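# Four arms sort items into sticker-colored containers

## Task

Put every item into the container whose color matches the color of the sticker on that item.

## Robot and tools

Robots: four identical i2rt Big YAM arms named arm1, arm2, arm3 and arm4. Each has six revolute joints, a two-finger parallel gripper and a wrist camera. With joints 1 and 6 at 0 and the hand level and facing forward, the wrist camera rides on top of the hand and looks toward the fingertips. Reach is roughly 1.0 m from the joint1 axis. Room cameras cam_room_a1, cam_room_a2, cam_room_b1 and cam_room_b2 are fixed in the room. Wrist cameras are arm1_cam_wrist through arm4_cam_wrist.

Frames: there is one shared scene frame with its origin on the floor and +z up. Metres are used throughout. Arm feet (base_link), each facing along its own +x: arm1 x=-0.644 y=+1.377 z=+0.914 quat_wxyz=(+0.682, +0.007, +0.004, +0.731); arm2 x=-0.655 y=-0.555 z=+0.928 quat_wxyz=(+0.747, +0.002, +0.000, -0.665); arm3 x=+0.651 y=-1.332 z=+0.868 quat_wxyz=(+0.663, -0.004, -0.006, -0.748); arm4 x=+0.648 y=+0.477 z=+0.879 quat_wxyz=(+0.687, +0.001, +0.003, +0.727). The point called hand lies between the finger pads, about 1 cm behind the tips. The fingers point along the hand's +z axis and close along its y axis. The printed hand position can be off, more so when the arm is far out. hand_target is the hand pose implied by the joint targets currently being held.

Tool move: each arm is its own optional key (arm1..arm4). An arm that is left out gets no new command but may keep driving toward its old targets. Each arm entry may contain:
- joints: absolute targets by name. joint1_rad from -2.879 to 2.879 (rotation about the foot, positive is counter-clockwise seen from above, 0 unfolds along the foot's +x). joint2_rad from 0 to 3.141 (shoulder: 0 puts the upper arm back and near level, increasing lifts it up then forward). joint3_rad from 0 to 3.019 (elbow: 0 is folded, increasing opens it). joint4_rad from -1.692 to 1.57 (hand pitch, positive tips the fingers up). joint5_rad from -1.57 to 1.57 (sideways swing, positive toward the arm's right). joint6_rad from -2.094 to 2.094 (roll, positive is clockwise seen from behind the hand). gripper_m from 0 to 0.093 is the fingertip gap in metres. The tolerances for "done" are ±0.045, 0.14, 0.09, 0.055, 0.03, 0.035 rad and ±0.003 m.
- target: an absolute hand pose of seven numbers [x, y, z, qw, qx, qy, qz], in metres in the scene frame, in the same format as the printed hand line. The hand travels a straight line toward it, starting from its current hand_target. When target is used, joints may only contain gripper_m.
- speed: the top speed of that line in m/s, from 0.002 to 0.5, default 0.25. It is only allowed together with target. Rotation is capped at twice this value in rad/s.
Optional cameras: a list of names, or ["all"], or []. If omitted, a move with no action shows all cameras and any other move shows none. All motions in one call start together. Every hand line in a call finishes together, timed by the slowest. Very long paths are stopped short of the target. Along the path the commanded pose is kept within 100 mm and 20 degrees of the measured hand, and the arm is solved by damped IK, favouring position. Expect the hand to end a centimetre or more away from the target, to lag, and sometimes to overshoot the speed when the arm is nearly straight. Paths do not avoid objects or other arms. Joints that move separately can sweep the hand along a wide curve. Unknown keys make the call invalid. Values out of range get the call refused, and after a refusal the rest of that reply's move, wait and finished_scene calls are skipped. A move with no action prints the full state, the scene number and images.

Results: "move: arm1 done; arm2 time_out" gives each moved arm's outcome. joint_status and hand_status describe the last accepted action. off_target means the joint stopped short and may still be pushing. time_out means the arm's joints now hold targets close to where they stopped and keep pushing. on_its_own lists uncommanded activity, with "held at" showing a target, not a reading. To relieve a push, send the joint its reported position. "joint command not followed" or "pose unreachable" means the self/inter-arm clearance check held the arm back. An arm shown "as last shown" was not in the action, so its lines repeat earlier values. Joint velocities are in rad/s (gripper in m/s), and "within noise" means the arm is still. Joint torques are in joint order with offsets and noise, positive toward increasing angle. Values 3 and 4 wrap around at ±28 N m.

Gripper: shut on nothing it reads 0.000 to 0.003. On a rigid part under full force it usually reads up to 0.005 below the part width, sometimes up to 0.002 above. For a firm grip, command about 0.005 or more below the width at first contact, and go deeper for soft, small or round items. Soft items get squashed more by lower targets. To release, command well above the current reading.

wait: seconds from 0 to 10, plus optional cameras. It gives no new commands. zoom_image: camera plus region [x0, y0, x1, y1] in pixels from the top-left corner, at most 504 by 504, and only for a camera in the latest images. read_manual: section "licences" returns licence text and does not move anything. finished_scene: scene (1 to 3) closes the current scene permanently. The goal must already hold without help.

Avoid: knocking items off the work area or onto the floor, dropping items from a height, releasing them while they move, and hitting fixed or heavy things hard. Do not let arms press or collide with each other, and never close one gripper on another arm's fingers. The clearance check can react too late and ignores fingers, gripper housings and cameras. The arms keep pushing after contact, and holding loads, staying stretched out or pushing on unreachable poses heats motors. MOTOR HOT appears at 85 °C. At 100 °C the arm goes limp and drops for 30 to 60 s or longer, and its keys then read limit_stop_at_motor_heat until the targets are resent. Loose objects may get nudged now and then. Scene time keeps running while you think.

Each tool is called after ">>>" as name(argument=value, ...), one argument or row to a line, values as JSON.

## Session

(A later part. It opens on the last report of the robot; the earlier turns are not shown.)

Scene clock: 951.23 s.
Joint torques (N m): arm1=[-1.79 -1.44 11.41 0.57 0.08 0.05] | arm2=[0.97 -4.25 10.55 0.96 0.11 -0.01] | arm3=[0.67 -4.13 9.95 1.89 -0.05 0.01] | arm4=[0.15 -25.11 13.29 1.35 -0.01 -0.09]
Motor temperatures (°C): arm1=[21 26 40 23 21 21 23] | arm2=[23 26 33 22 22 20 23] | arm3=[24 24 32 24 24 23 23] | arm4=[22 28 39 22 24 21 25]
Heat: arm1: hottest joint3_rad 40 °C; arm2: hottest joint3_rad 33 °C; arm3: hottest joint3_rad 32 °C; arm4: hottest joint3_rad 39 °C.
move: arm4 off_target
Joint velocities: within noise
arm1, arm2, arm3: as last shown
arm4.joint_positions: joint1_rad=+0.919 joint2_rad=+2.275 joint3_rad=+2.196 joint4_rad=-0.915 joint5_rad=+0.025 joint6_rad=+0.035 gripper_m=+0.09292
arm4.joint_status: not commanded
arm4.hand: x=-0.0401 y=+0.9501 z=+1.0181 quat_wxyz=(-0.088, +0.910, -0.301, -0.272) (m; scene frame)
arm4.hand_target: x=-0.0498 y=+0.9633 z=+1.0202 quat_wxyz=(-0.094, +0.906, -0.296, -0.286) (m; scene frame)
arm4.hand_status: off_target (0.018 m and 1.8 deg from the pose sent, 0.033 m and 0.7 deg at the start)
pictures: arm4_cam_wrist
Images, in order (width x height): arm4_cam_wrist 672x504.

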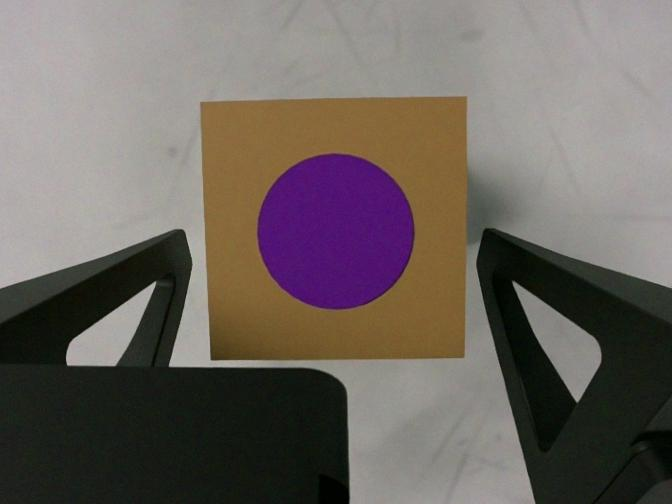

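>>> move(
  arm4={"joints": {"gripper_m": 0.042}},
)

>>> move(
  arm4={"target": [-0.035, 0.948, 1.10, 0.0934, -0.9065, 0.2963, 0.2858], "speed": 0.1},
  cameras=["arm4_cam_wrist"],
)

Scene clock: 956.07 s.
Joint torques (N m): arm1=[-1.49 -1.79 11.23 0.68 0.11 0.11] | arm2=[0.97 -4.07 10.56 1.01 0.11 0] | arm3=[0.79 -4.13 9.96 1.89 -0.04 0.01] | arm4=[0.62 -24.88 13.14 1.36 0 -0.06]
Motor temperatures (°C): arm1=[21 26 40 23 21 21 22] | arm2=[23 26 34 22 22 20 23] | arm3=[24 24 32 24 24 23 23] | arm4=[22 28 39 22 24 21 25]
Heat: arm1: hottest joint3_rad 40 °C; arm2: hottest joint3_rad 34 °C; arm3: hottest joint3_rad 32 °C; arm4: hottest joint3_rad 39 °C.
move: arm4 off_target
Joint velocities: arm1=[within noise] | arm2=[-0.005 -0.044 0.007 -0.017 0.037 0.007 -0.001] | arm3=[within noise] | arm4=[within noise]
arm1, arm3: as last shown
arm2.joint_positions: joint1_rad=+2.105 joint2_rad=+0.842 joint3_rad=+0.660 joint4_rad=-1.017 joint5_rad=-0.001 joint6_rad=+0.009 gripper_m=+0.07491
arm2.joint_status: not commanded
arm2.hand: x=-0.4277 y=-0.3825 z=+1.0874 quat_wxyz=(-0.176, +0.310, -0.932, -0.062) (m; scene frame)
arm2.hand_target: x=-0.4332 y=-0.3860 z=+1.0801 quat_wxyz=(-0.164, +0.316, -0.933, -0.056) (m; scene frame)
arm2.hand_status: not commanded
arm4.joint_positions: joint1_rad=+0.919 joint2_rad=+2.275 joint3_rad=+2.198 joint4_rad=-0.915 joint5_rad=+0.025 joint6_rad=+0.032 gripper_m=+0.05365
arm4.joint_status: gripper_m off_target (ended at +0.05367, target +0.04200)
arm4.hand: x=-0.0404 y=+0.9503 z=+1.0186 quat_wxyz=(-0.089, +0.910, -0.300, -0.272) (m; scene frame)
arm4.hand_target: x=-0.0498 y=+0.9634 z=+1.0203 quat_wxyz=(-0.094, +0.906, -0.296, -0.286) (m; scene frame)
arm4.hand_status: not commanded
pictures: none

Scene clock: 957.73 s.
Joint torques (N m): arm1=[-1.08 -1.85 11.36 0.79 0.1 0.04] | arm2=[1.03 -4.19 10.56 0.98 0.11 -0.01] | arm3=[0.79 -4.19 9.95 1.89 -0.04 0.01] | arm4=[0.44 -28.63 13.34 0.53 0.1 0.01]
Motor temperatures (°C): arm1=[21 26 40 23 21 21 22] | arm2=[23 26 34 22 22 20 23] | arm3=[24 24 32 24 24 23 23] | arm4=[22 28 40 22 24 21 25]
Heat: arm1: hottest joint3_rad 40 °C; arm2: hottest joint3_rad 34 °C; arm3: hottest joint3_rad 32 °C; arm4: hottest joint3_rad 40 °C.
move: arm4 off_target
Joint velocities: within noise
arm1, arm2, arm3: as last shown
arm4.joint_positions: joint1_rad=+0.919 joint2_rad=+2.235 joint3_rad=+2.249 joint4_rad=-1.035 joint5_rad=+0.025 joint6_rad=+0.032 gripper_m=+0.05365
arm4.joint_status: not commanded
arm4.hand: x=-0.0276 y=+0.9420 z=+1.0610 quat_wxyz=(-0.085, +0.914, -0.301, -0.259) (m; scene frame)
arm4.hand_target: x=-0.0334 y=+0.9470 z=+1.1000 quat_wxyz=(-0.094, +0.906, -0.296, -0.286) (m; scene frame)
arm4.hand_status: off_target (0.040 m and 3.4 deg from the pose sent, 0.082 m and 1.7 deg at the start)
pictures: arm4_cam_wrist
Images, in order (width x height): arm4_cam_wrist 672x504.

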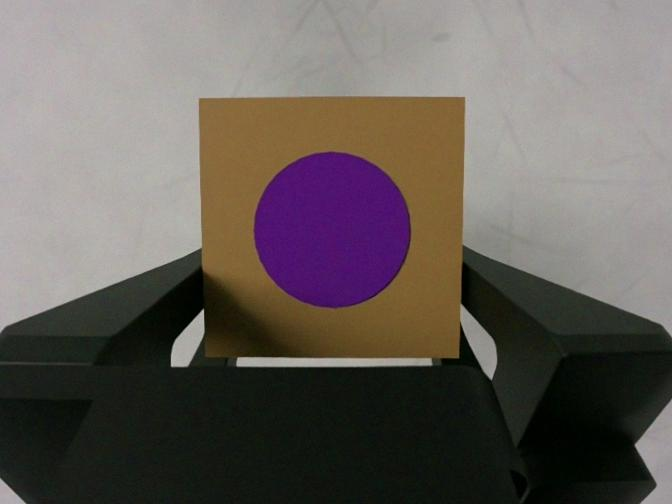

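>>> move(
  arm4={"target": [0.32, 0.695, 1.09, 0.0934, -0.9065, 0.2963, 0.2858], "speed": 0.2},
)

>>> move(
  arm4={"joints": {"joint2_rad": 0.72, "joint3_rad": 0.54, "joint4_rad": -0.78, "joint5_rad": 0, "joint6_rad": 0}},
)

>>> move(
  arm4={"joints": {"joint1_rad": -1.077}},
  cameras=["arm4_cam_wrist"],
)

>>> move(
  arm4={"target": [1.085, 0.745, 0.88, 0.2894, -0.2588, 0.9179, 0.0816], "speed": 0.15},
  cameras=["arm4_cam_wrist"],
)

Scene clock: 967.87 s.
Joint torques (N m): arm1=[-1.32 -2.08 11.36 0.73 0.12 0.06] | arm2=[1.03 -4.25 10.59 0.99 0.11 0] | arm3=[0.73 -4.19 9.95 1.92 -0.05 0.01] | arm4=[1.9 -6.48 9.42 0.61 0.23 0.14]
Motor temperatures (°C): arm1=[21 26 40 23 21 21 22] | arm2=[23 26 34 22 22 20 23] | arm3=[24 24 32 24 24 23 23] | arm4=[22 28 41 22 24 21 26]
Heat: arm1: hottest joint3_rad 40 °C; arm2: hottest joint3_rad 34 °C; arm3: hottest joint3_rad 32 °C; arm4: hottest joint3_rad 41 °C.
move: arm4 done
Joint velocities: within noise
arm1, arm2: as last shown
arm3.joint_positions: joint1_rad=-1.491 joint2_rad=+0.837 joint3_rad=+0.599 joint4_rad=-0.587 joint5_rad=+0.001 joint6_rad=-0.006 gripper_m=+0.09402
arm3.joint_status: not commanded
arm3.hand: x=+0.2929 y=-1.3136 z=+1.0520 quat_wxyz=(+0.003, -0.931, +0.019, +0.364) (m; scene frame)
arm3.hand_target: x=+0.2886 y=-1.3104 z=+1.0595 quat_wxyz=(+0.003, -0.927, +0.026, +0.375) (m; scene frame)
arm3.hand_status: not commanded
arm4.joint_positions: joint1_rad=+0.943 joint2_rad=+1.010 joint3_rad=+0.812 joint4_rad=-0.760 joint5_rad=+0.041 joint6_rad=+0.039 gripper_m=+0.05365
arm4.joint_status: not commanded
arm4.hand: x=+0.3207 y=+0.6982 z=+1.0897 quat_wxyz=(-0.096, +0.907, -0.293, -0.288) (m; scene frame)
arm4.hand_target: x=+0.3200 y=+0.6951 z=+1.0900 quat_wxyz=(-0.093, +0.907, -0.296, -0.286) (m; scene frame)
arm4.hand_status: done (0.003 m and 0.5 deg from the pose sent, 0.427 m and 3.4 deg at the start)
pictures: none

Scene clock: 968.80 s.
Joint torques (N m): arm1=[-1.9 -1.38 11.36 0.59 0.08 0.03] | arm2=[0.97 -4.13 10.58 1.01 0.11 0] | arm3=[0.73 -4.13 9.95 1.84 -0.04 0.01] | arm4=[1.61 -2.73 9.43 0.85 -0.03 -0.08]
Motor temperatures (°C): arm1=[21 26 40 23 21 21 22] | arm2=[23 26 34 22 22 20 23] | arm3=[24 24 32 24 24 23 23] | arm4=[22 28 41 22 24 21 26]
Heat: arm1: hottest joint3_rad 40 °C; arm2: hottest joint3_rad 34 °C; arm3: hottest joint3_rad 32 °C; arm4: hottest joint3_rad 41 °C.
move: arm4 done
Joint velocities: within noise
arm1, arm2, arm3: as last shown
arm4.joint_positions: joint1_rad=+0.943 joint2_rad=+0.723 joint3_rad=+0.535 joint4_rad=-0.776 joint5_rad=+0.003 joint6_rad=+0.014 gripper_m=+0.05365
arm4.joint_status: all done
arm4.hand: x=+0.3971 y=+0.6407 z=+1.0367 quat_wxyz=(-0.081, +0.913, -0.276, -0.289) (m; scene frame)
arm4.hand_target: x=+0.3952 y=+0.6382 z=+1.0395 quat_wxyz=(-0.081, +0.916, -0.265, -0.291) (m; scene frame)
arm4.hand_status: not commanded
pictures: none

Scene clock: 970.80 s.
Joint torques (N m): arm1=[-1.49 -1.44 11.48 0.57 0.1 0.07] | arm2=[0.97 -4.25 10.59 0.96 0.11 0] | arm3=[0.79 -4.13 9.95 1.87 -0.05 0.01] | arm4=[0.62 -2.55 9.46 0.76 0.02 -0.09]
Motor temperatures (°C): arm1=[21 26 40 23 21 21 22] | arm2=[23 26 34 22 22 20 23] | arm3=[24 24 32 24 24 23 23] | arm4=[22 28 41 22 24 21 26]
Heat: arm1: hottest joint3_rad 40 °C; arm2: hottest joint3_rad 34 °C; arm3: hottest joint3_rad 32 °C; arm4: hottest joint3_rad 41 °C.
move: arm4 done
Joint velocities: within noise
arm1, arm2, arm3: as last shown
arm4.joint_positions: joint1_rad=-1.074 joint2_rad=+0.723 joint3_rad=+0.535 joint4_rad=-0.776 joint5_rad=+0.002 joint6_rad=+0.012 gripper_m=+0.05368
arm4.joint_status: all done
arm4.hand: x=+0.9039 y=+0.6347 z=+1.0343 quat_wxyz=(-0.285, +0.255, -0.920, -0.082) (m; scene frame)
arm4.hand_target: x=+0.9045 y=+0.6343 z=+1.0371 quat_wxyz=(-0.287, +0.259, -0.919, -0.081) (m; scene frame)
arm4.hand_status: not commanded
pictures: arm4_cam_wrist
Images, in order (width x height): arm4_cam_wrist 672x504.

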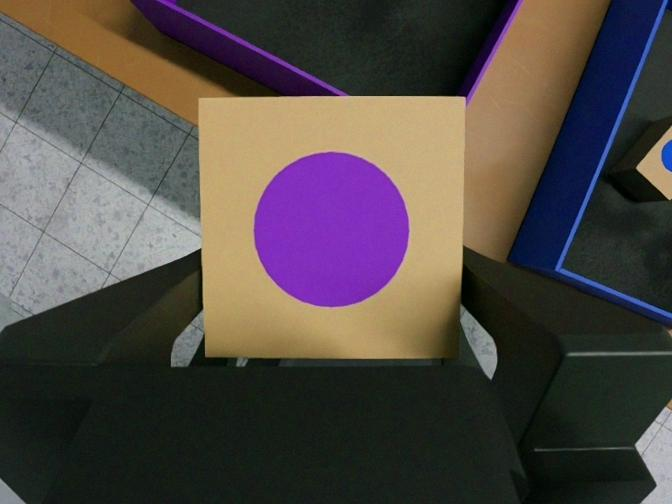

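Scene clock: 973.10 s.
Joint torques (N m): arm1=[-0.79 -1.61 11.19 0.58 0.1 0.05] | arm2=[1.03 -4.31 10.61 0.98 0.12 -0.01] | arm3=[0.67 -4.19 9.94 1.87 -0.05 0.02] | arm4=[0.5 -12.45 8.76 1.51 0.03 -0.06]
Motor temperatures (°C): arm1=[21 25 40 23 21 21 22] | arm2=[23 26 34 22 22 20 23] | arm3=[24 24 32 24 24 23 23] | arm4=[22 28 41 22 24 21 26]
Heat: arm1: hottest joint3_rad 40 °C; arm2: hottest joint3_rad 34 °C; arm3: hottest joint3_rad 32 °C; arm4: hottest joint3_rad 41 °C.
move: arm4 off_target
Joint velocities: within noise
arm1, arm2, arm3: as last shown
arm4.joint_positions: joint1_rad=-1.074 joint2_rad=+1.651 joint3_rad=+0.745 joint4_rad=-0.093 joint5_rad=+0.002 joint6_rad=+0.012 gripper_m=+0.05368
arm4.joint_status: not commanded
arm4.hand: x=+1.0647 y=+0.7339 z=+0.8694 quat_wxyz=(-0.268, +0.257, -0.925, -0.077) (m; scene frame)
arm4.hand_target: x=+1.0841 y=+0.7444 z=+0.8807 quat_wxyz=(-0.289, +0.259, -0.918, -0.081) (m; scene frame)
arm4.hand_status: off_target (0.025 m and 2.7 deg from the pose sent, 0.262 m and 0.7 deg at the start)
pictures: arm4_cam_wrist
Images, in order (width x height): arm4_cam_wrist 672x504.

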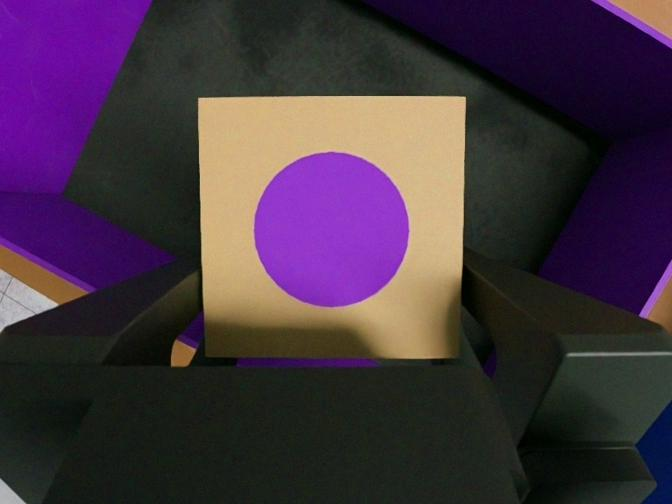

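>>> move(
  arm4={"target": [1.112, 0.757, 0.81, 0.2894, -0.2588, 0.9179, 0.0816], "speed": 0.1},
  cameras=["arm4_cam_wrist"],
)

>>> move(
  arm4={"target": [1.112, 0.757, 0.775, 0.2894, -0.2588, 0.9179, 0.0816], "speed": 0.05},
  cameras=["arm4_cam_wrist", "cam_room_a2"],
)

Scene clock: 985.03 s.
Joint torques (N m): arm1=[-1.03 -1.49 11.36 0.64 0.11 0] | arm2=[1.03 -4.19 10.58 0.98 0.11 -0.01] | arm3=[0.73 -4.13 9.94 1.89 -0.04 0.02] | arm4=[0.38 -14.45 7.32 1.57 -0.03 -0.08]
Motor temperatures (°C): arm1=[21 25 40 23 21 21 22] | arm2=[23 26 34 22 22 20 23] | arm3=[24 24 32 24 24 23 23] | arm4=[22 27 40 22 24 21 26]
Heat: arm1: hottest joint3_rad 40 °C; arm2: hottest joint3_rad 34 °C; arm3: hottest joint3_rad 32 °C; arm4: hottest joint3_rad 40 °C.
move: arm4 off_target
Joint velocities: within noise
arm1.joint_positions: joint1_rad=-2.280 joint2_rad=+0.887 joint3_rad=+0.710 joint4_rad=-1.028 joint5_rad=-0.010 joint6_rad=-0.003 gripper_m=+0.08196
arm1.joint_status: not commanded
arm1.hand: x=-0.3999 y=+1.1988 z=+1.0779 quat_wxyz=(-0.166, -0.307, -0.935, +0.054) (m; scene frame)
arm1.hand_target: x=-0.4000 y=+1.1999 z=+1.0800 quat_wxyz=(-0.165, -0.306, -0.936, +0.054) (m; scene frame)
arm1.hand_status: not commanded
arm2, arm3: as last shown
arm4.joint_positions: joint1_rad=-1.077 joint2_rad=+1.878 joint3_rad=+0.813 joint4_rad=+0.074 joint5_rad=-0.001 joint6_rad=+0.008 gripper_m=+0.05368
arm4.joint_status: not commanded
arm4.hand: x=+1.0926 y=+0.7500 z=+0.8052 quat_wxyz=(-0.272, +0.257, -0.924, -0.078) (m; scene frame)
arm4.hand_target: x=+1.1113 y=+0.7564 z=+0.8106 quat_wxyz=(-0.289, +0.259, -0.918, -0.081) (m; scene frame)
arm4.hand_status: off_target (0.021 m and 2.2 deg from the pose sent, 0.079 m and 2.6 deg at the start)
pictures: arm4_cam_wrist
Images, in order (width x height): arm4_cam_wrist 672x504.

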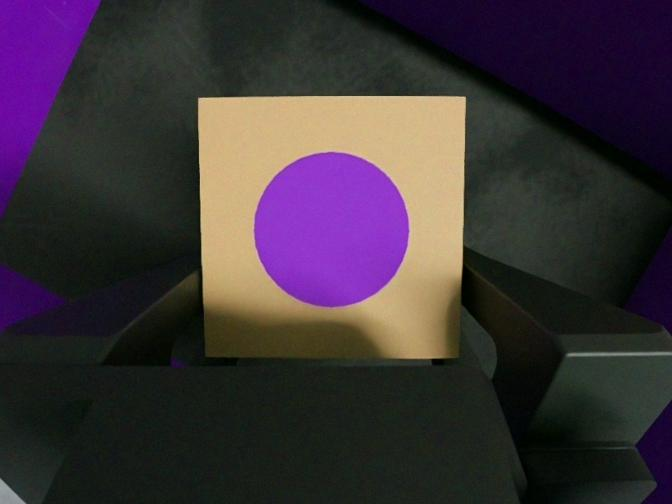

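Scene clock: 986.23 s.
Joint torques (N m): arm1=[-1.67 -1.73 11.41 0.72 0.11 0.07] | arm2=[1.03 -4.19 10.55 0.98 0.11 -0.01] | arm3=[0.85 -4.31 9.94 1.89 -0.04 0.02] | arm4=[0.15 -14.74 6.63 1.61 -0.04 -0.07]
Motor temperatures (°C): arm1=[21 25 40 23 21 21 22] | arm2=[23 26 34 22 22 20 23] | arm3=[24 24 32 24 24 23 23] | arm4=[22 27 40 22 24 21 26]
Heat: arm1: hottest joint3_rad 40 °C; arm2: hottest joint3_rad 34 °C; arm3: hottest joint3_rad 32 °C; arm4: hottest joint3_rad 40 °C.
move: arm4 off_target
Joint velocities: within noise
arm1, arm2, arm3: as last shown
arm4.joint_positions: joint1_rad=-1.077 joint2_rad=+1.969 joint3_rad=+0.819 joint4_rad=+0.165 joint5_rad=-0.001 joint6_rad=+0.008 gripper_m=+0.05368
arm4.joint_status: not commanded
arm4.hand: x=+1.0944 y=+0.7511 z=+0.7738 quat_wxyz=(-0.275, +0.257, -0.923, -0.079) (m; scene frame)
arm4.hand_target: x=+1.1116 y=+0.7566 z=+0.7756 quat_wxyz=(-0.290, +0.259, -0.918, -0.081) (m; scene frame)
arm4.hand_status: off_target (0.019 m and 1.8 deg from the pose sent, 0.037 m and 2.2 deg at the start)
pictures: arm4_cam_wrist, cam_room_a2
Images, in order (width x height): arm4_cam_wrist 672x504, cam_room_a2 672x504.

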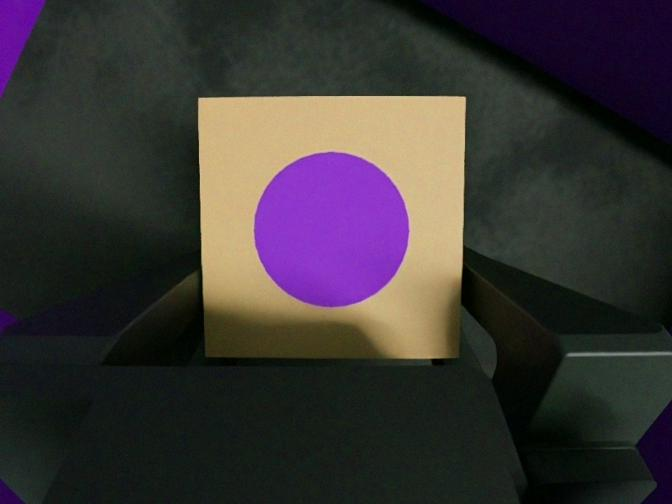

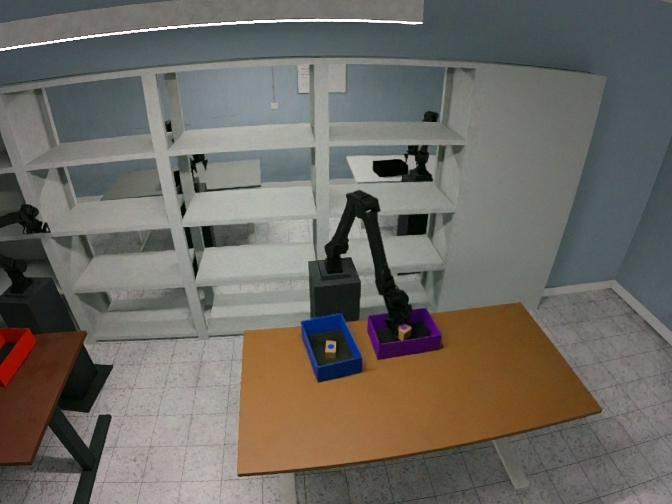

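>>> move(
  arm4={"target": [1.112, 0.757, 0.750, 0.2894, -0.2588, 0.9179, 0.0816], "speed": 0.04},
)

>>> move(
  arm4={"target": [1.112, 0.757, 0.742, 0.2894, -0.2588, 0.9179, 0.0816], "speed": 0.03},
)

>>> move(
  arm4={"target": [1.112, 0.757, 0.734, 0.2894, -0.2588, 0.9179, 0.0816], "speed": 0.03},
  cameras=["arm4_cam_wrist"],
)

Scene clock: 991.47 s.
Joint torques (N m): arm1=[-1.55 -1.61 11.37 0.81 0.08 0.04] | arm2=[1.03 -4.25 10.61 0.96 0.12 0] | arm3=[0.67 -4.25 9.95 1.85 -0.04 0.01] | arm4=[-0.15 -14.62 5.91 1.51 -0.04 -0.11]
Motor temperatures (°C): arm1=[21 25 40 23 21 21 22] | arm2=[23 26 34 22 22 20 23] | arm3=[24 24 32 24 24 23 23] | arm4=[22 27 39 22 24 21 27]
Heat: arm1: hottest joint3_rad 40 °C; arm2: hottest joint3_rad 34 °C; arm3: hottest joint3_rad 32 °C; arm4: hottest joint3_rad 39 °C.
move: arm4 off_target
Joint velocities: within noise
arm1, arm3: as last shown
arm2.joint_positions: joint1_rad=+2.105 joint2_rad=+0.842 joint3_rad=+0.660 joint4_rad=-1.017 joint5_rad=-0.001 joint6_rad=+0.009 gripper_m=+0.07491
arm2.joint_status: not commanded
arm2.hand: x=-0.4277 y=-0.3825 z=+1.0874 quat_wxyz=(-0.176, +0.310, -0.932, -0.062) (m; scene frame)
arm2.hand_target: x=-0.4332 y=-0.3860 z=+1.0801 quat_wxyz=(-0.164, +0.316, -0.933, -0.056) (m; scene frame)
arm2.hand_status: not commanded
arm4.joint_positions: joint1_rad=-1.077 joint2_rad=+2.038 joint3_rad=+0.830 joint4_rad=+0.226 joint5_rad=-0.001 joint6_rad=+0.008 gripper_m=+0.05368
arm4.joint_status: not commanded
arm4.hand: x=+1.0961 y=+0.7521 z=+0.7507 quat_wxyz=(-0.276, +0.257, -0.923, -0.079) (m; scene frame)
arm4.hand_target: x=+1.1116 y=+0.7566 z=+0.7505 quat_wxyz=(-0.289, +0.259, -0.918, -0.081) (m; scene frame)
arm4.hand_status: off_target (0.017 m and 1.6 deg from the pose sent, 0.030 m and 1.8 deg at the start)
pictures: none

Scene clock: 992.43 s.
Joint torques (N m): arm1=[-1.14 -2.67 11.18 0.62 0.09 0.09] | arm2=[1.08 -4.37 10.59 1.01 0.11 -0.01] | arm3=[0.56 -4.25 9.94 1.89 -0.06 0.02] | arm4=[-0.03 -14.68 5.61 1.51 -0.03 -0.07]
Motor temperatures (°C): arm1=[21 25 40 23 21 21 22] | arm2=[23 26 34 22 22 20 23] | arm3=[24 24 32 24 24 23 23] | arm4=[22 27 39 22 24 21 27]
Heat: arm1: hottest joint3_rad 40 °C; arm2: hottest joint3_rad 34 °C; arm3: hottest joint3_rad 32 °C; arm4: hottest joint3_rad 39 °C.
move: arm4 off_target
Joint velocities: within noise
arm1, arm2, arm3: as last shown
arm4.joint_positions: joint1_rad=-1.077 joint2_rad=+2.059 joint3_rad=+0.836 joint4_rad=+0.244 joint5_rad=-0.001 joint6_rad=+0.008 gripper_m=+0.05368
arm4.joint_status: not commanded
arm4.hand: x=+1.0972 y=+0.7528 z=+0.7440 quat_wxyz=(-0.277, +0.257, -0.922, -0.080) (m; scene frame)
arm4.hand_target: x=+1.1115 y=+0.7565 z=+0.7423 quat_wxyz=(-0.289, +0.259, -0.918, -0.081) (m; scene frame)
arm4.hand_status: off_target (0.016 m and 1.5 deg from the pose sent, 0.019 m and 1.6 deg at the start)
pictures: none

Scene clock: 993.40 s.
Joint torques (N m): arm1=[-1.44 -1.55 11.38 0.62 0.05 0.07] | arm2=[1.03 -4.37 10.56 0.98 0.11 0] | arm3=[0.73 -4.19 9.94 1.89 -0.04 0.01] | arm4=[0.15 -14.68 5.37 1.43 -0.05 -0.09]
Motor temperatures (°C): arm1=[21 25 40 23 21 21 22] | arm2=[23 26 34 22 22 20 23] | arm3=[24 24 32 24 24 23 23] | arm4=[22 27 39 22 24 21 27]
Heat: arm1: hottest joint3_rad 40 °C; arm2: hottest joint3_rad 34 °C; arm3: hottest joint3_rad 32 °C; arm4: hottest joint3_rad 39 °C.
move: arm4 off_target
Joint velocities: within noise
arm1, arm2: as last shown
arm3.joint_positions: joint1_rad=-1.491 joint2_rad=+0.837 joint3_rad=+0.599 joint4_rad=-0.587 joint5_rad=+0.001 joint6_rad=-0.006 gripper_m=+0.09402
arm3.joint_status: not commanded
arm3.hand: x=+0.2929 y=-1.3136 z=+1.0520 quat_wxyz=(+0.003, -0.931, +0.019, +0.364) (m; scene frame)
arm3.hand_target: x=+0.2886 y=-1.3104 z=+1.0595 quat_wxyz=(+0.003, -0.927, +0.026, +0.375) (m; scene frame)
arm3.hand_status: not commanded
arm4.joint_positions: joint1_rad=-1.077 joint2_rad=+2.072 joint3_rad=+0.845 joint4_rad=+0.267 joint5_rad=-0.001 joint6_rad=+0.007 gripper_m=+0.05368
arm4.joint_status: not commanded
arm4.hand: x=+1.1029 y=+0.7563 z=+0.7433 quat_wxyz=(-0.287, +0.257, -0.919, -0.082) (m; scene frame)
arm4.hand_target: x=+1.1116 y=+0.7566 z=+0.7343 quat_wxyz=(-0.289, +0.259, -0.918, -0.081) (m; scene frame)
arm4.hand_status: off_target (0.013 m and 0.4 deg from the pose sent, 0.018 m and 1.5 deg at the start)
pictures: arm4_cam_wrist
Images, in order (width x height): arm4_cam_wrist 672x504.

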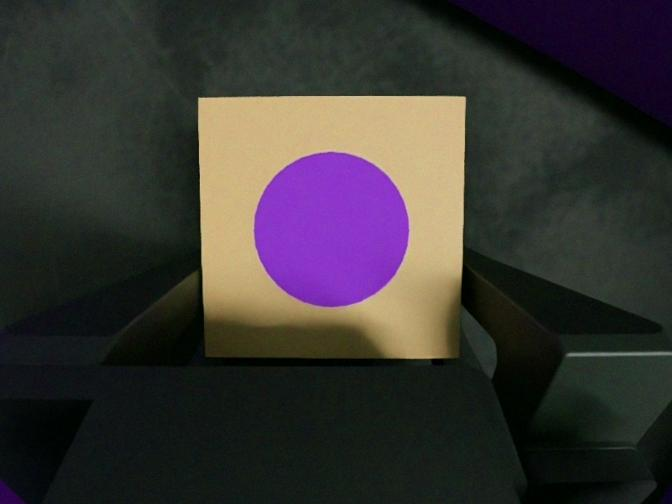

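>>> move(
  arm4={"target": [1.108, 0.757, 0.743, 0.2894, -0.2588, 0.9179, 0.0816], "speed": 0.03},
)

>>> move(
  arm4={"joints": {"gripper_m": 0.08}},
  cameras=["arm4_cam_wrist"],
)

Scene clock: 997.17 s.
Joint torques (N m): arm1=[-1.38 -1.32 11.33 0.57 0.05 0.04] | arm2=[0.97 -4.25 10.59 0.99 0.12 -0.01] | arm3=[0.67 -4.25 9.95 1.88 -0.04 0] | arm4=[0.5 -16.79 4.42 1.05 0.06 -0.05]
Motor temperatures (°C): arm1=[21 25 40 23 21 21 22] | arm2=[23 26 34 22 22 20 23] | arm3=[24 24 32 24 24 23 23] | arm4=[22 26 39 22 24 21 27]
Heat: arm1: hottest joint3_rad 40 °C; arm2: hottest joint3_rad 34 °C; arm3: hottest joint3_rad 32 °C; arm4: hottest joint3_rad 39 °C.
move: arm4 done
Joint velocities: within noise
arm1, arm2, arm3: as last shown
arm4.joint_positions: joint1_rad=-1.077 joint2_rad=+2.072 joint3_rad=+0.845 joint4_rad=+0.267 joint5_rad=-0.001 joint6_rad=+0.007 gripper_m=+0.05368
arm4.joint_status: not commanded
arm4.hand: x=+1.1029 y=+0.7563 z=+0.7433 quat_wxyz=(-0.287, +0.257, -0.919, -0.082) (m; scene frame)
arm4.hand_target: x=+1.1080 y=+0.7569 z=+0.7431 quat_wxyz=(-0.289, +0.259, -0.918, -0.082) (m; scene frame)
arm4.hand_status: done (0.005 m and 0.4 deg from the pose sent, 0.005 m and 0.4 deg at the start)
pictures: none

Scene clock: 997.67 s.
Joint torques (N m): arm1=[-1.14 -1.85 11.3 0.65 0.05 0.07] | arm2=[1.03 -4.25 10.56 1.03 0.11 0] | arm3=[0.67 -4.19 9.92 1.83 -0.05 0] | arm4=[0.56 -16.67 4.46 1.01 0.05 -0.05]
Motor temperatures (°C): arm1=[21 25 40 23 21 21 22] | arm2=[23 26 34 22 22 20 23] | arm3=[24 24 32 24 24 23 23] | arm4=[22 26 39 22 24 21 27]
Heat: arm1: hottest joint3_rad 40 °C; arm2: hottest joint3_rad 34 °C; arm3: hottest joint3_rad 32 °C; arm4: hottest joint3_rad 39 °C.
move: arm4 done
Joint velocities: within noise
arm1, arm2, arm3: as last shown
arm4.joint_positions: joint1_rad=-1.077 joint2_rad=+2.072 joint3_rad=+0.845 joint4_rad=+0.267 joint5_rad=-0.001 joint6_rad=+0.007 gripper_m=+0.07991
arm4.joint_status: all done
arm4.hand: x=+1.1029 y=+0.7563 z=+0.7433 quat_wxyz=(-0.287, +0.257, -0.919, -0.082) (m; scene frame)
arm4.hand_target: x=+1.1080 y=+0.7569 z=+0.7431 quat_wxyz=(-0.289, +0.259, -0.918, -0.082) (m; scene frame)
arm4.hand_status: not commanded
pictures: arm4_cam_wrist
Images, in order (width x height): arm4_cam_wrist 672x504.

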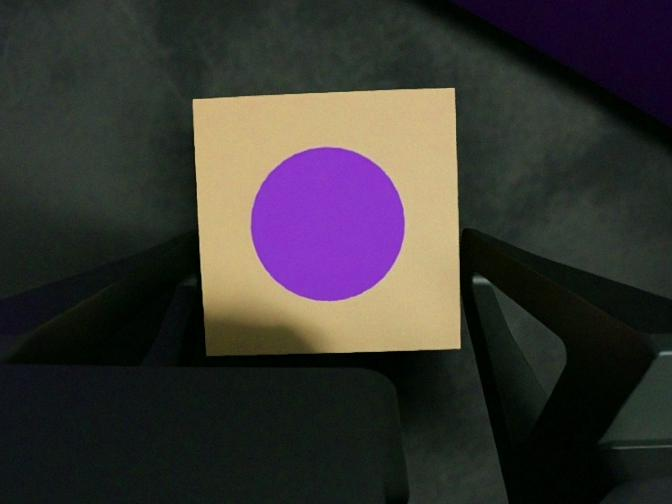

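>>> move(
  arm4={"joints": {"gripper_m": 0.092}},
)

>>> move(
  arm4={"target": [1.06, 0.735, 0.90, 0.2894, -0.2588, 0.9179, 0.0816], "speed": 0.12},
  cameras=["all"],
)

Scene clock: 1006.67 s.
Joint torques (N m): arm1=[-0.73 -1.9 11.29 0.81 0.11 0.08] | arm2=[1.03 -4.25 10.59 0.99 0.11 0] | arm3=[0.79 -4.19 9.92 1.89 -0.04 0.02] | arm4=[-0.15 -16.15 4.41 1.02 0.03 -0.03]
Motor temperatures (°C): arm1=[21 25 40 23 21 21 22] | arm2=[23 26 34 22 22 20 23] | arm3=[24 24 32 24 24 23 23] | arm4=[22 26 37 22 24 21 26]
Heat: arm1: hottest joint3_rad 40 °C; arm2: hottest joint3_rad 34 °C; arm3: hottest joint3_rad 32 °C; arm4: hottest joint3_rad 37 °C.
move: arm4 done
Joint velocities: within noise
arm1, arm2, arm3: as last shown
arm4.joint_positions: joint1_rad=-1.077 joint2_rad=+2.072 joint3_rad=+0.845 joint4_rad=+0.267 joint5_rad=-0.001 joint6_rad=+0.007 gripper_m=+0.09189
arm4.joint_status: all done
arm4.hand: x=+1.1029 y=+0.7563 z=+0.7433 quat_wxyz=(-0.287, +0.257, -0.919, -0.082) (m; scene frame)
arm4.hand_target: x=+1.1080 y=+0.7569 z=+0.7431 quat_wxyz=(-0.289, +0.259, -0.918, -0.082) (m; scene frame)
arm4.hand_status: not commanded
pictures: none

Scene clock: 1008.67 s.
Joint torques (N m): arm1=[-1.73 -1.85 11.3 0.58 0.1 0.04] | arm2=[1.03 -4.19 10.58 1.01 0.12 0] | arm3=[0.73 -4.31 9.91 1.85 -0.04 0.01] | arm4=[1.32 -13.16 6.06 0.59 0.21 0.09]
Motor temperatures (°C): arm1=[21 25 40 23 21 21 22] | arm2=[23 26 34 22 22 20 23] | arm3=[24 24 32 24 24 23 23] | arm4=[22 26 37 22 24 21 26]
Heat: arm1: hottest joint3_rad 40 °C; arm2: hottest joint3_rad 34 °C; arm3: hottest joint3_rad 32 °C; arm4: hottest joint3_rad 37 °C.
move: arm4 done
Joint velocities: within noise
arm1.joint_positions: joint1_rad=-2.280 joint2_rad=+0.887 joint3_rad=+0.710 joint4_rad=-1.028 joint5_rad=-0.010 joint6_rad=-0.003 gripper_m=+0.08196
arm1.joint_status: not commanded
arm1.hand: x=-0.3999 y=+1.1988 z=+1.0779 quat_wxyz=(-0.166, -0.307, -0.935, +0.054) (m; scene frame)
arm1.hand_target: x=-0.4000 y=+1.1999 z=+1.0800 quat_wxyz=(-0.165, -0.306, -0.936, +0.054) (m; scene frame)
arm1.hand_status: not commanded
arm2, arm3: as last shown
arm4.joint_positions: joint1_rad=-1.075 joint2_rad=+1.566 joint3_rad=+0.731 joint4_rad=-0.105 joint5_rad=+0.003 joint6_rad=+0.007 gripper_m=+0.09189
arm4.joint_status: not commanded
arm4.hand: x=+1.0662 y=+0.7341 z=+0.9025 quat_wxyz=(-0.296, +0.256, -0.916, -0.083) (m; scene frame)
arm4.hand_target: x=+1.0600 y=+0.7350 z=+0.8999 quat_wxyz=(-0.289, +0.259, -0.918, -0.082) (m; scene frame)
arm4.hand_status: done (0.007 m and 0.9 deg from the pose sent, 0.164 m and 0.4 deg at the start)
pictures: arm1_cam_wrist, arm2_cam_wrist, arm3_cam_wrist, arm4_cam_wrist, cam_room_a1, cam_room_a2, cam_room_b1, cam_room_b2
Images, in order (width x height): arm1_cam_wrist 672x504, arm2_cam_wrist 672x504, arm3_cam_wrist 672x504, arm4_cam_wrist 672x504, cam_room_a1 672x504, cam_room_a2 672x504, cam_room_b1 672x504, cam_room_b2 672x504.

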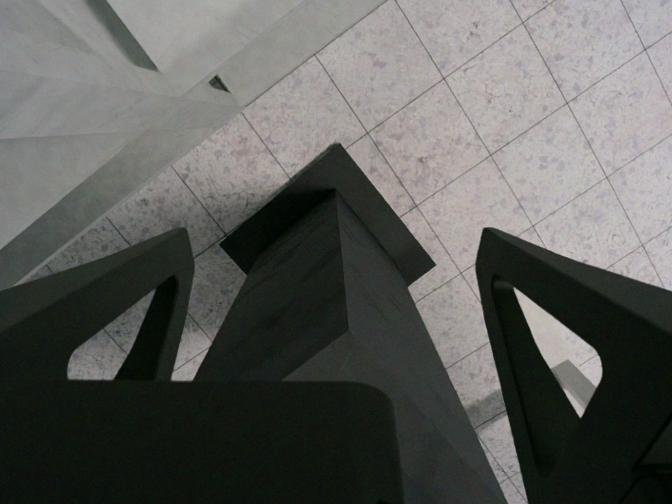

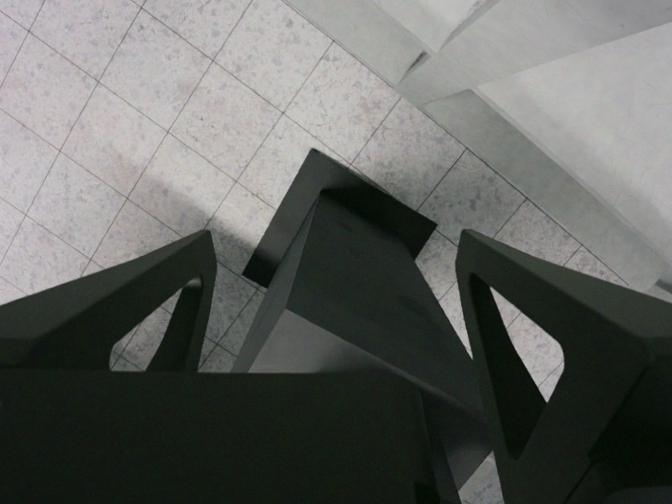

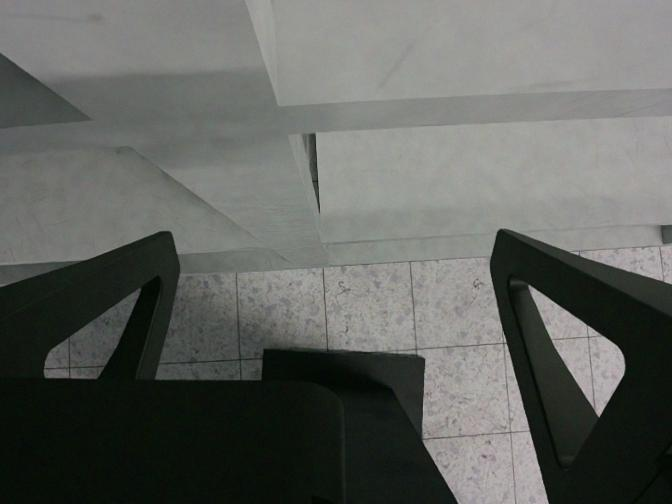

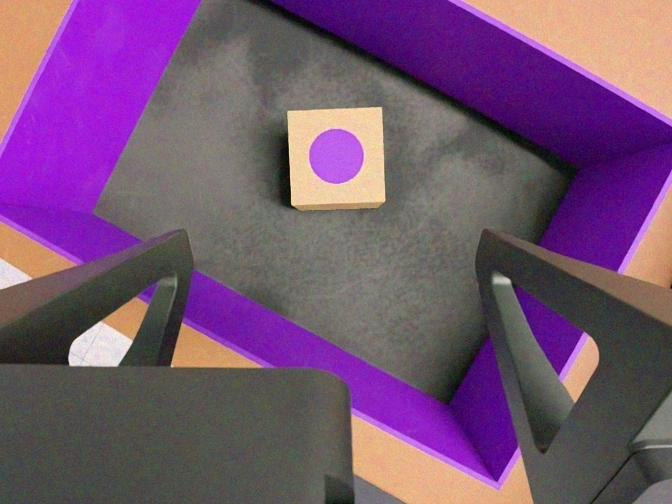

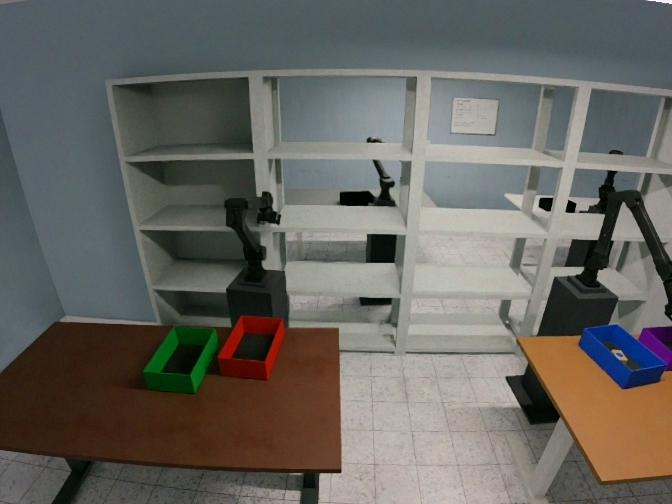

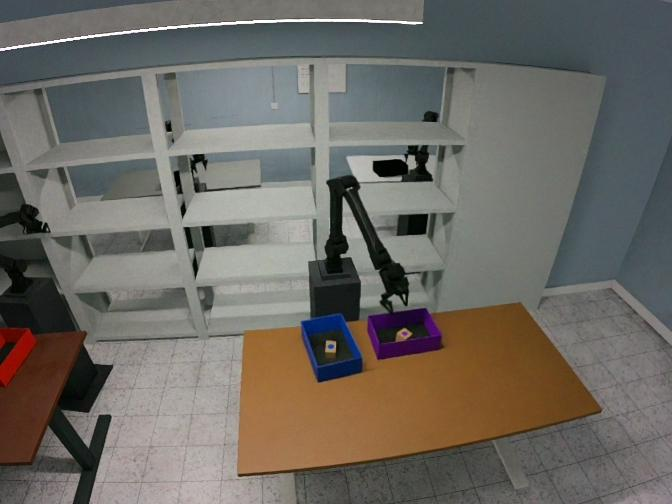

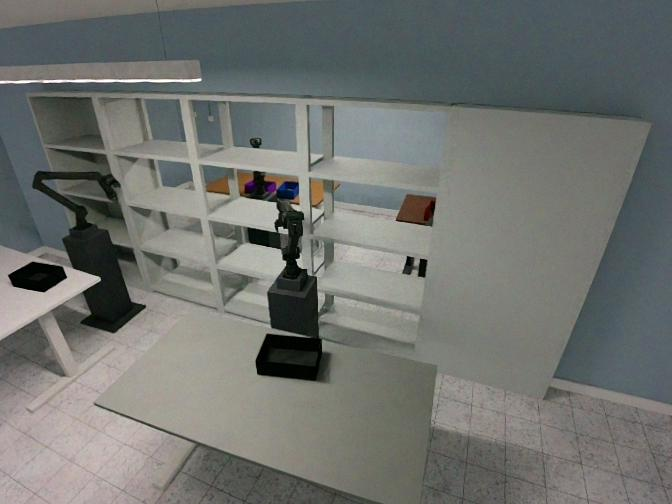

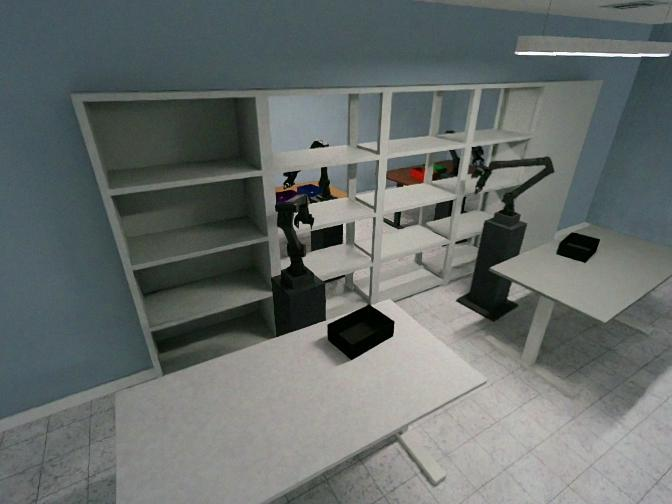

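>>> finished_scene(
  scene=1,
)

The scene is finished: the task was done.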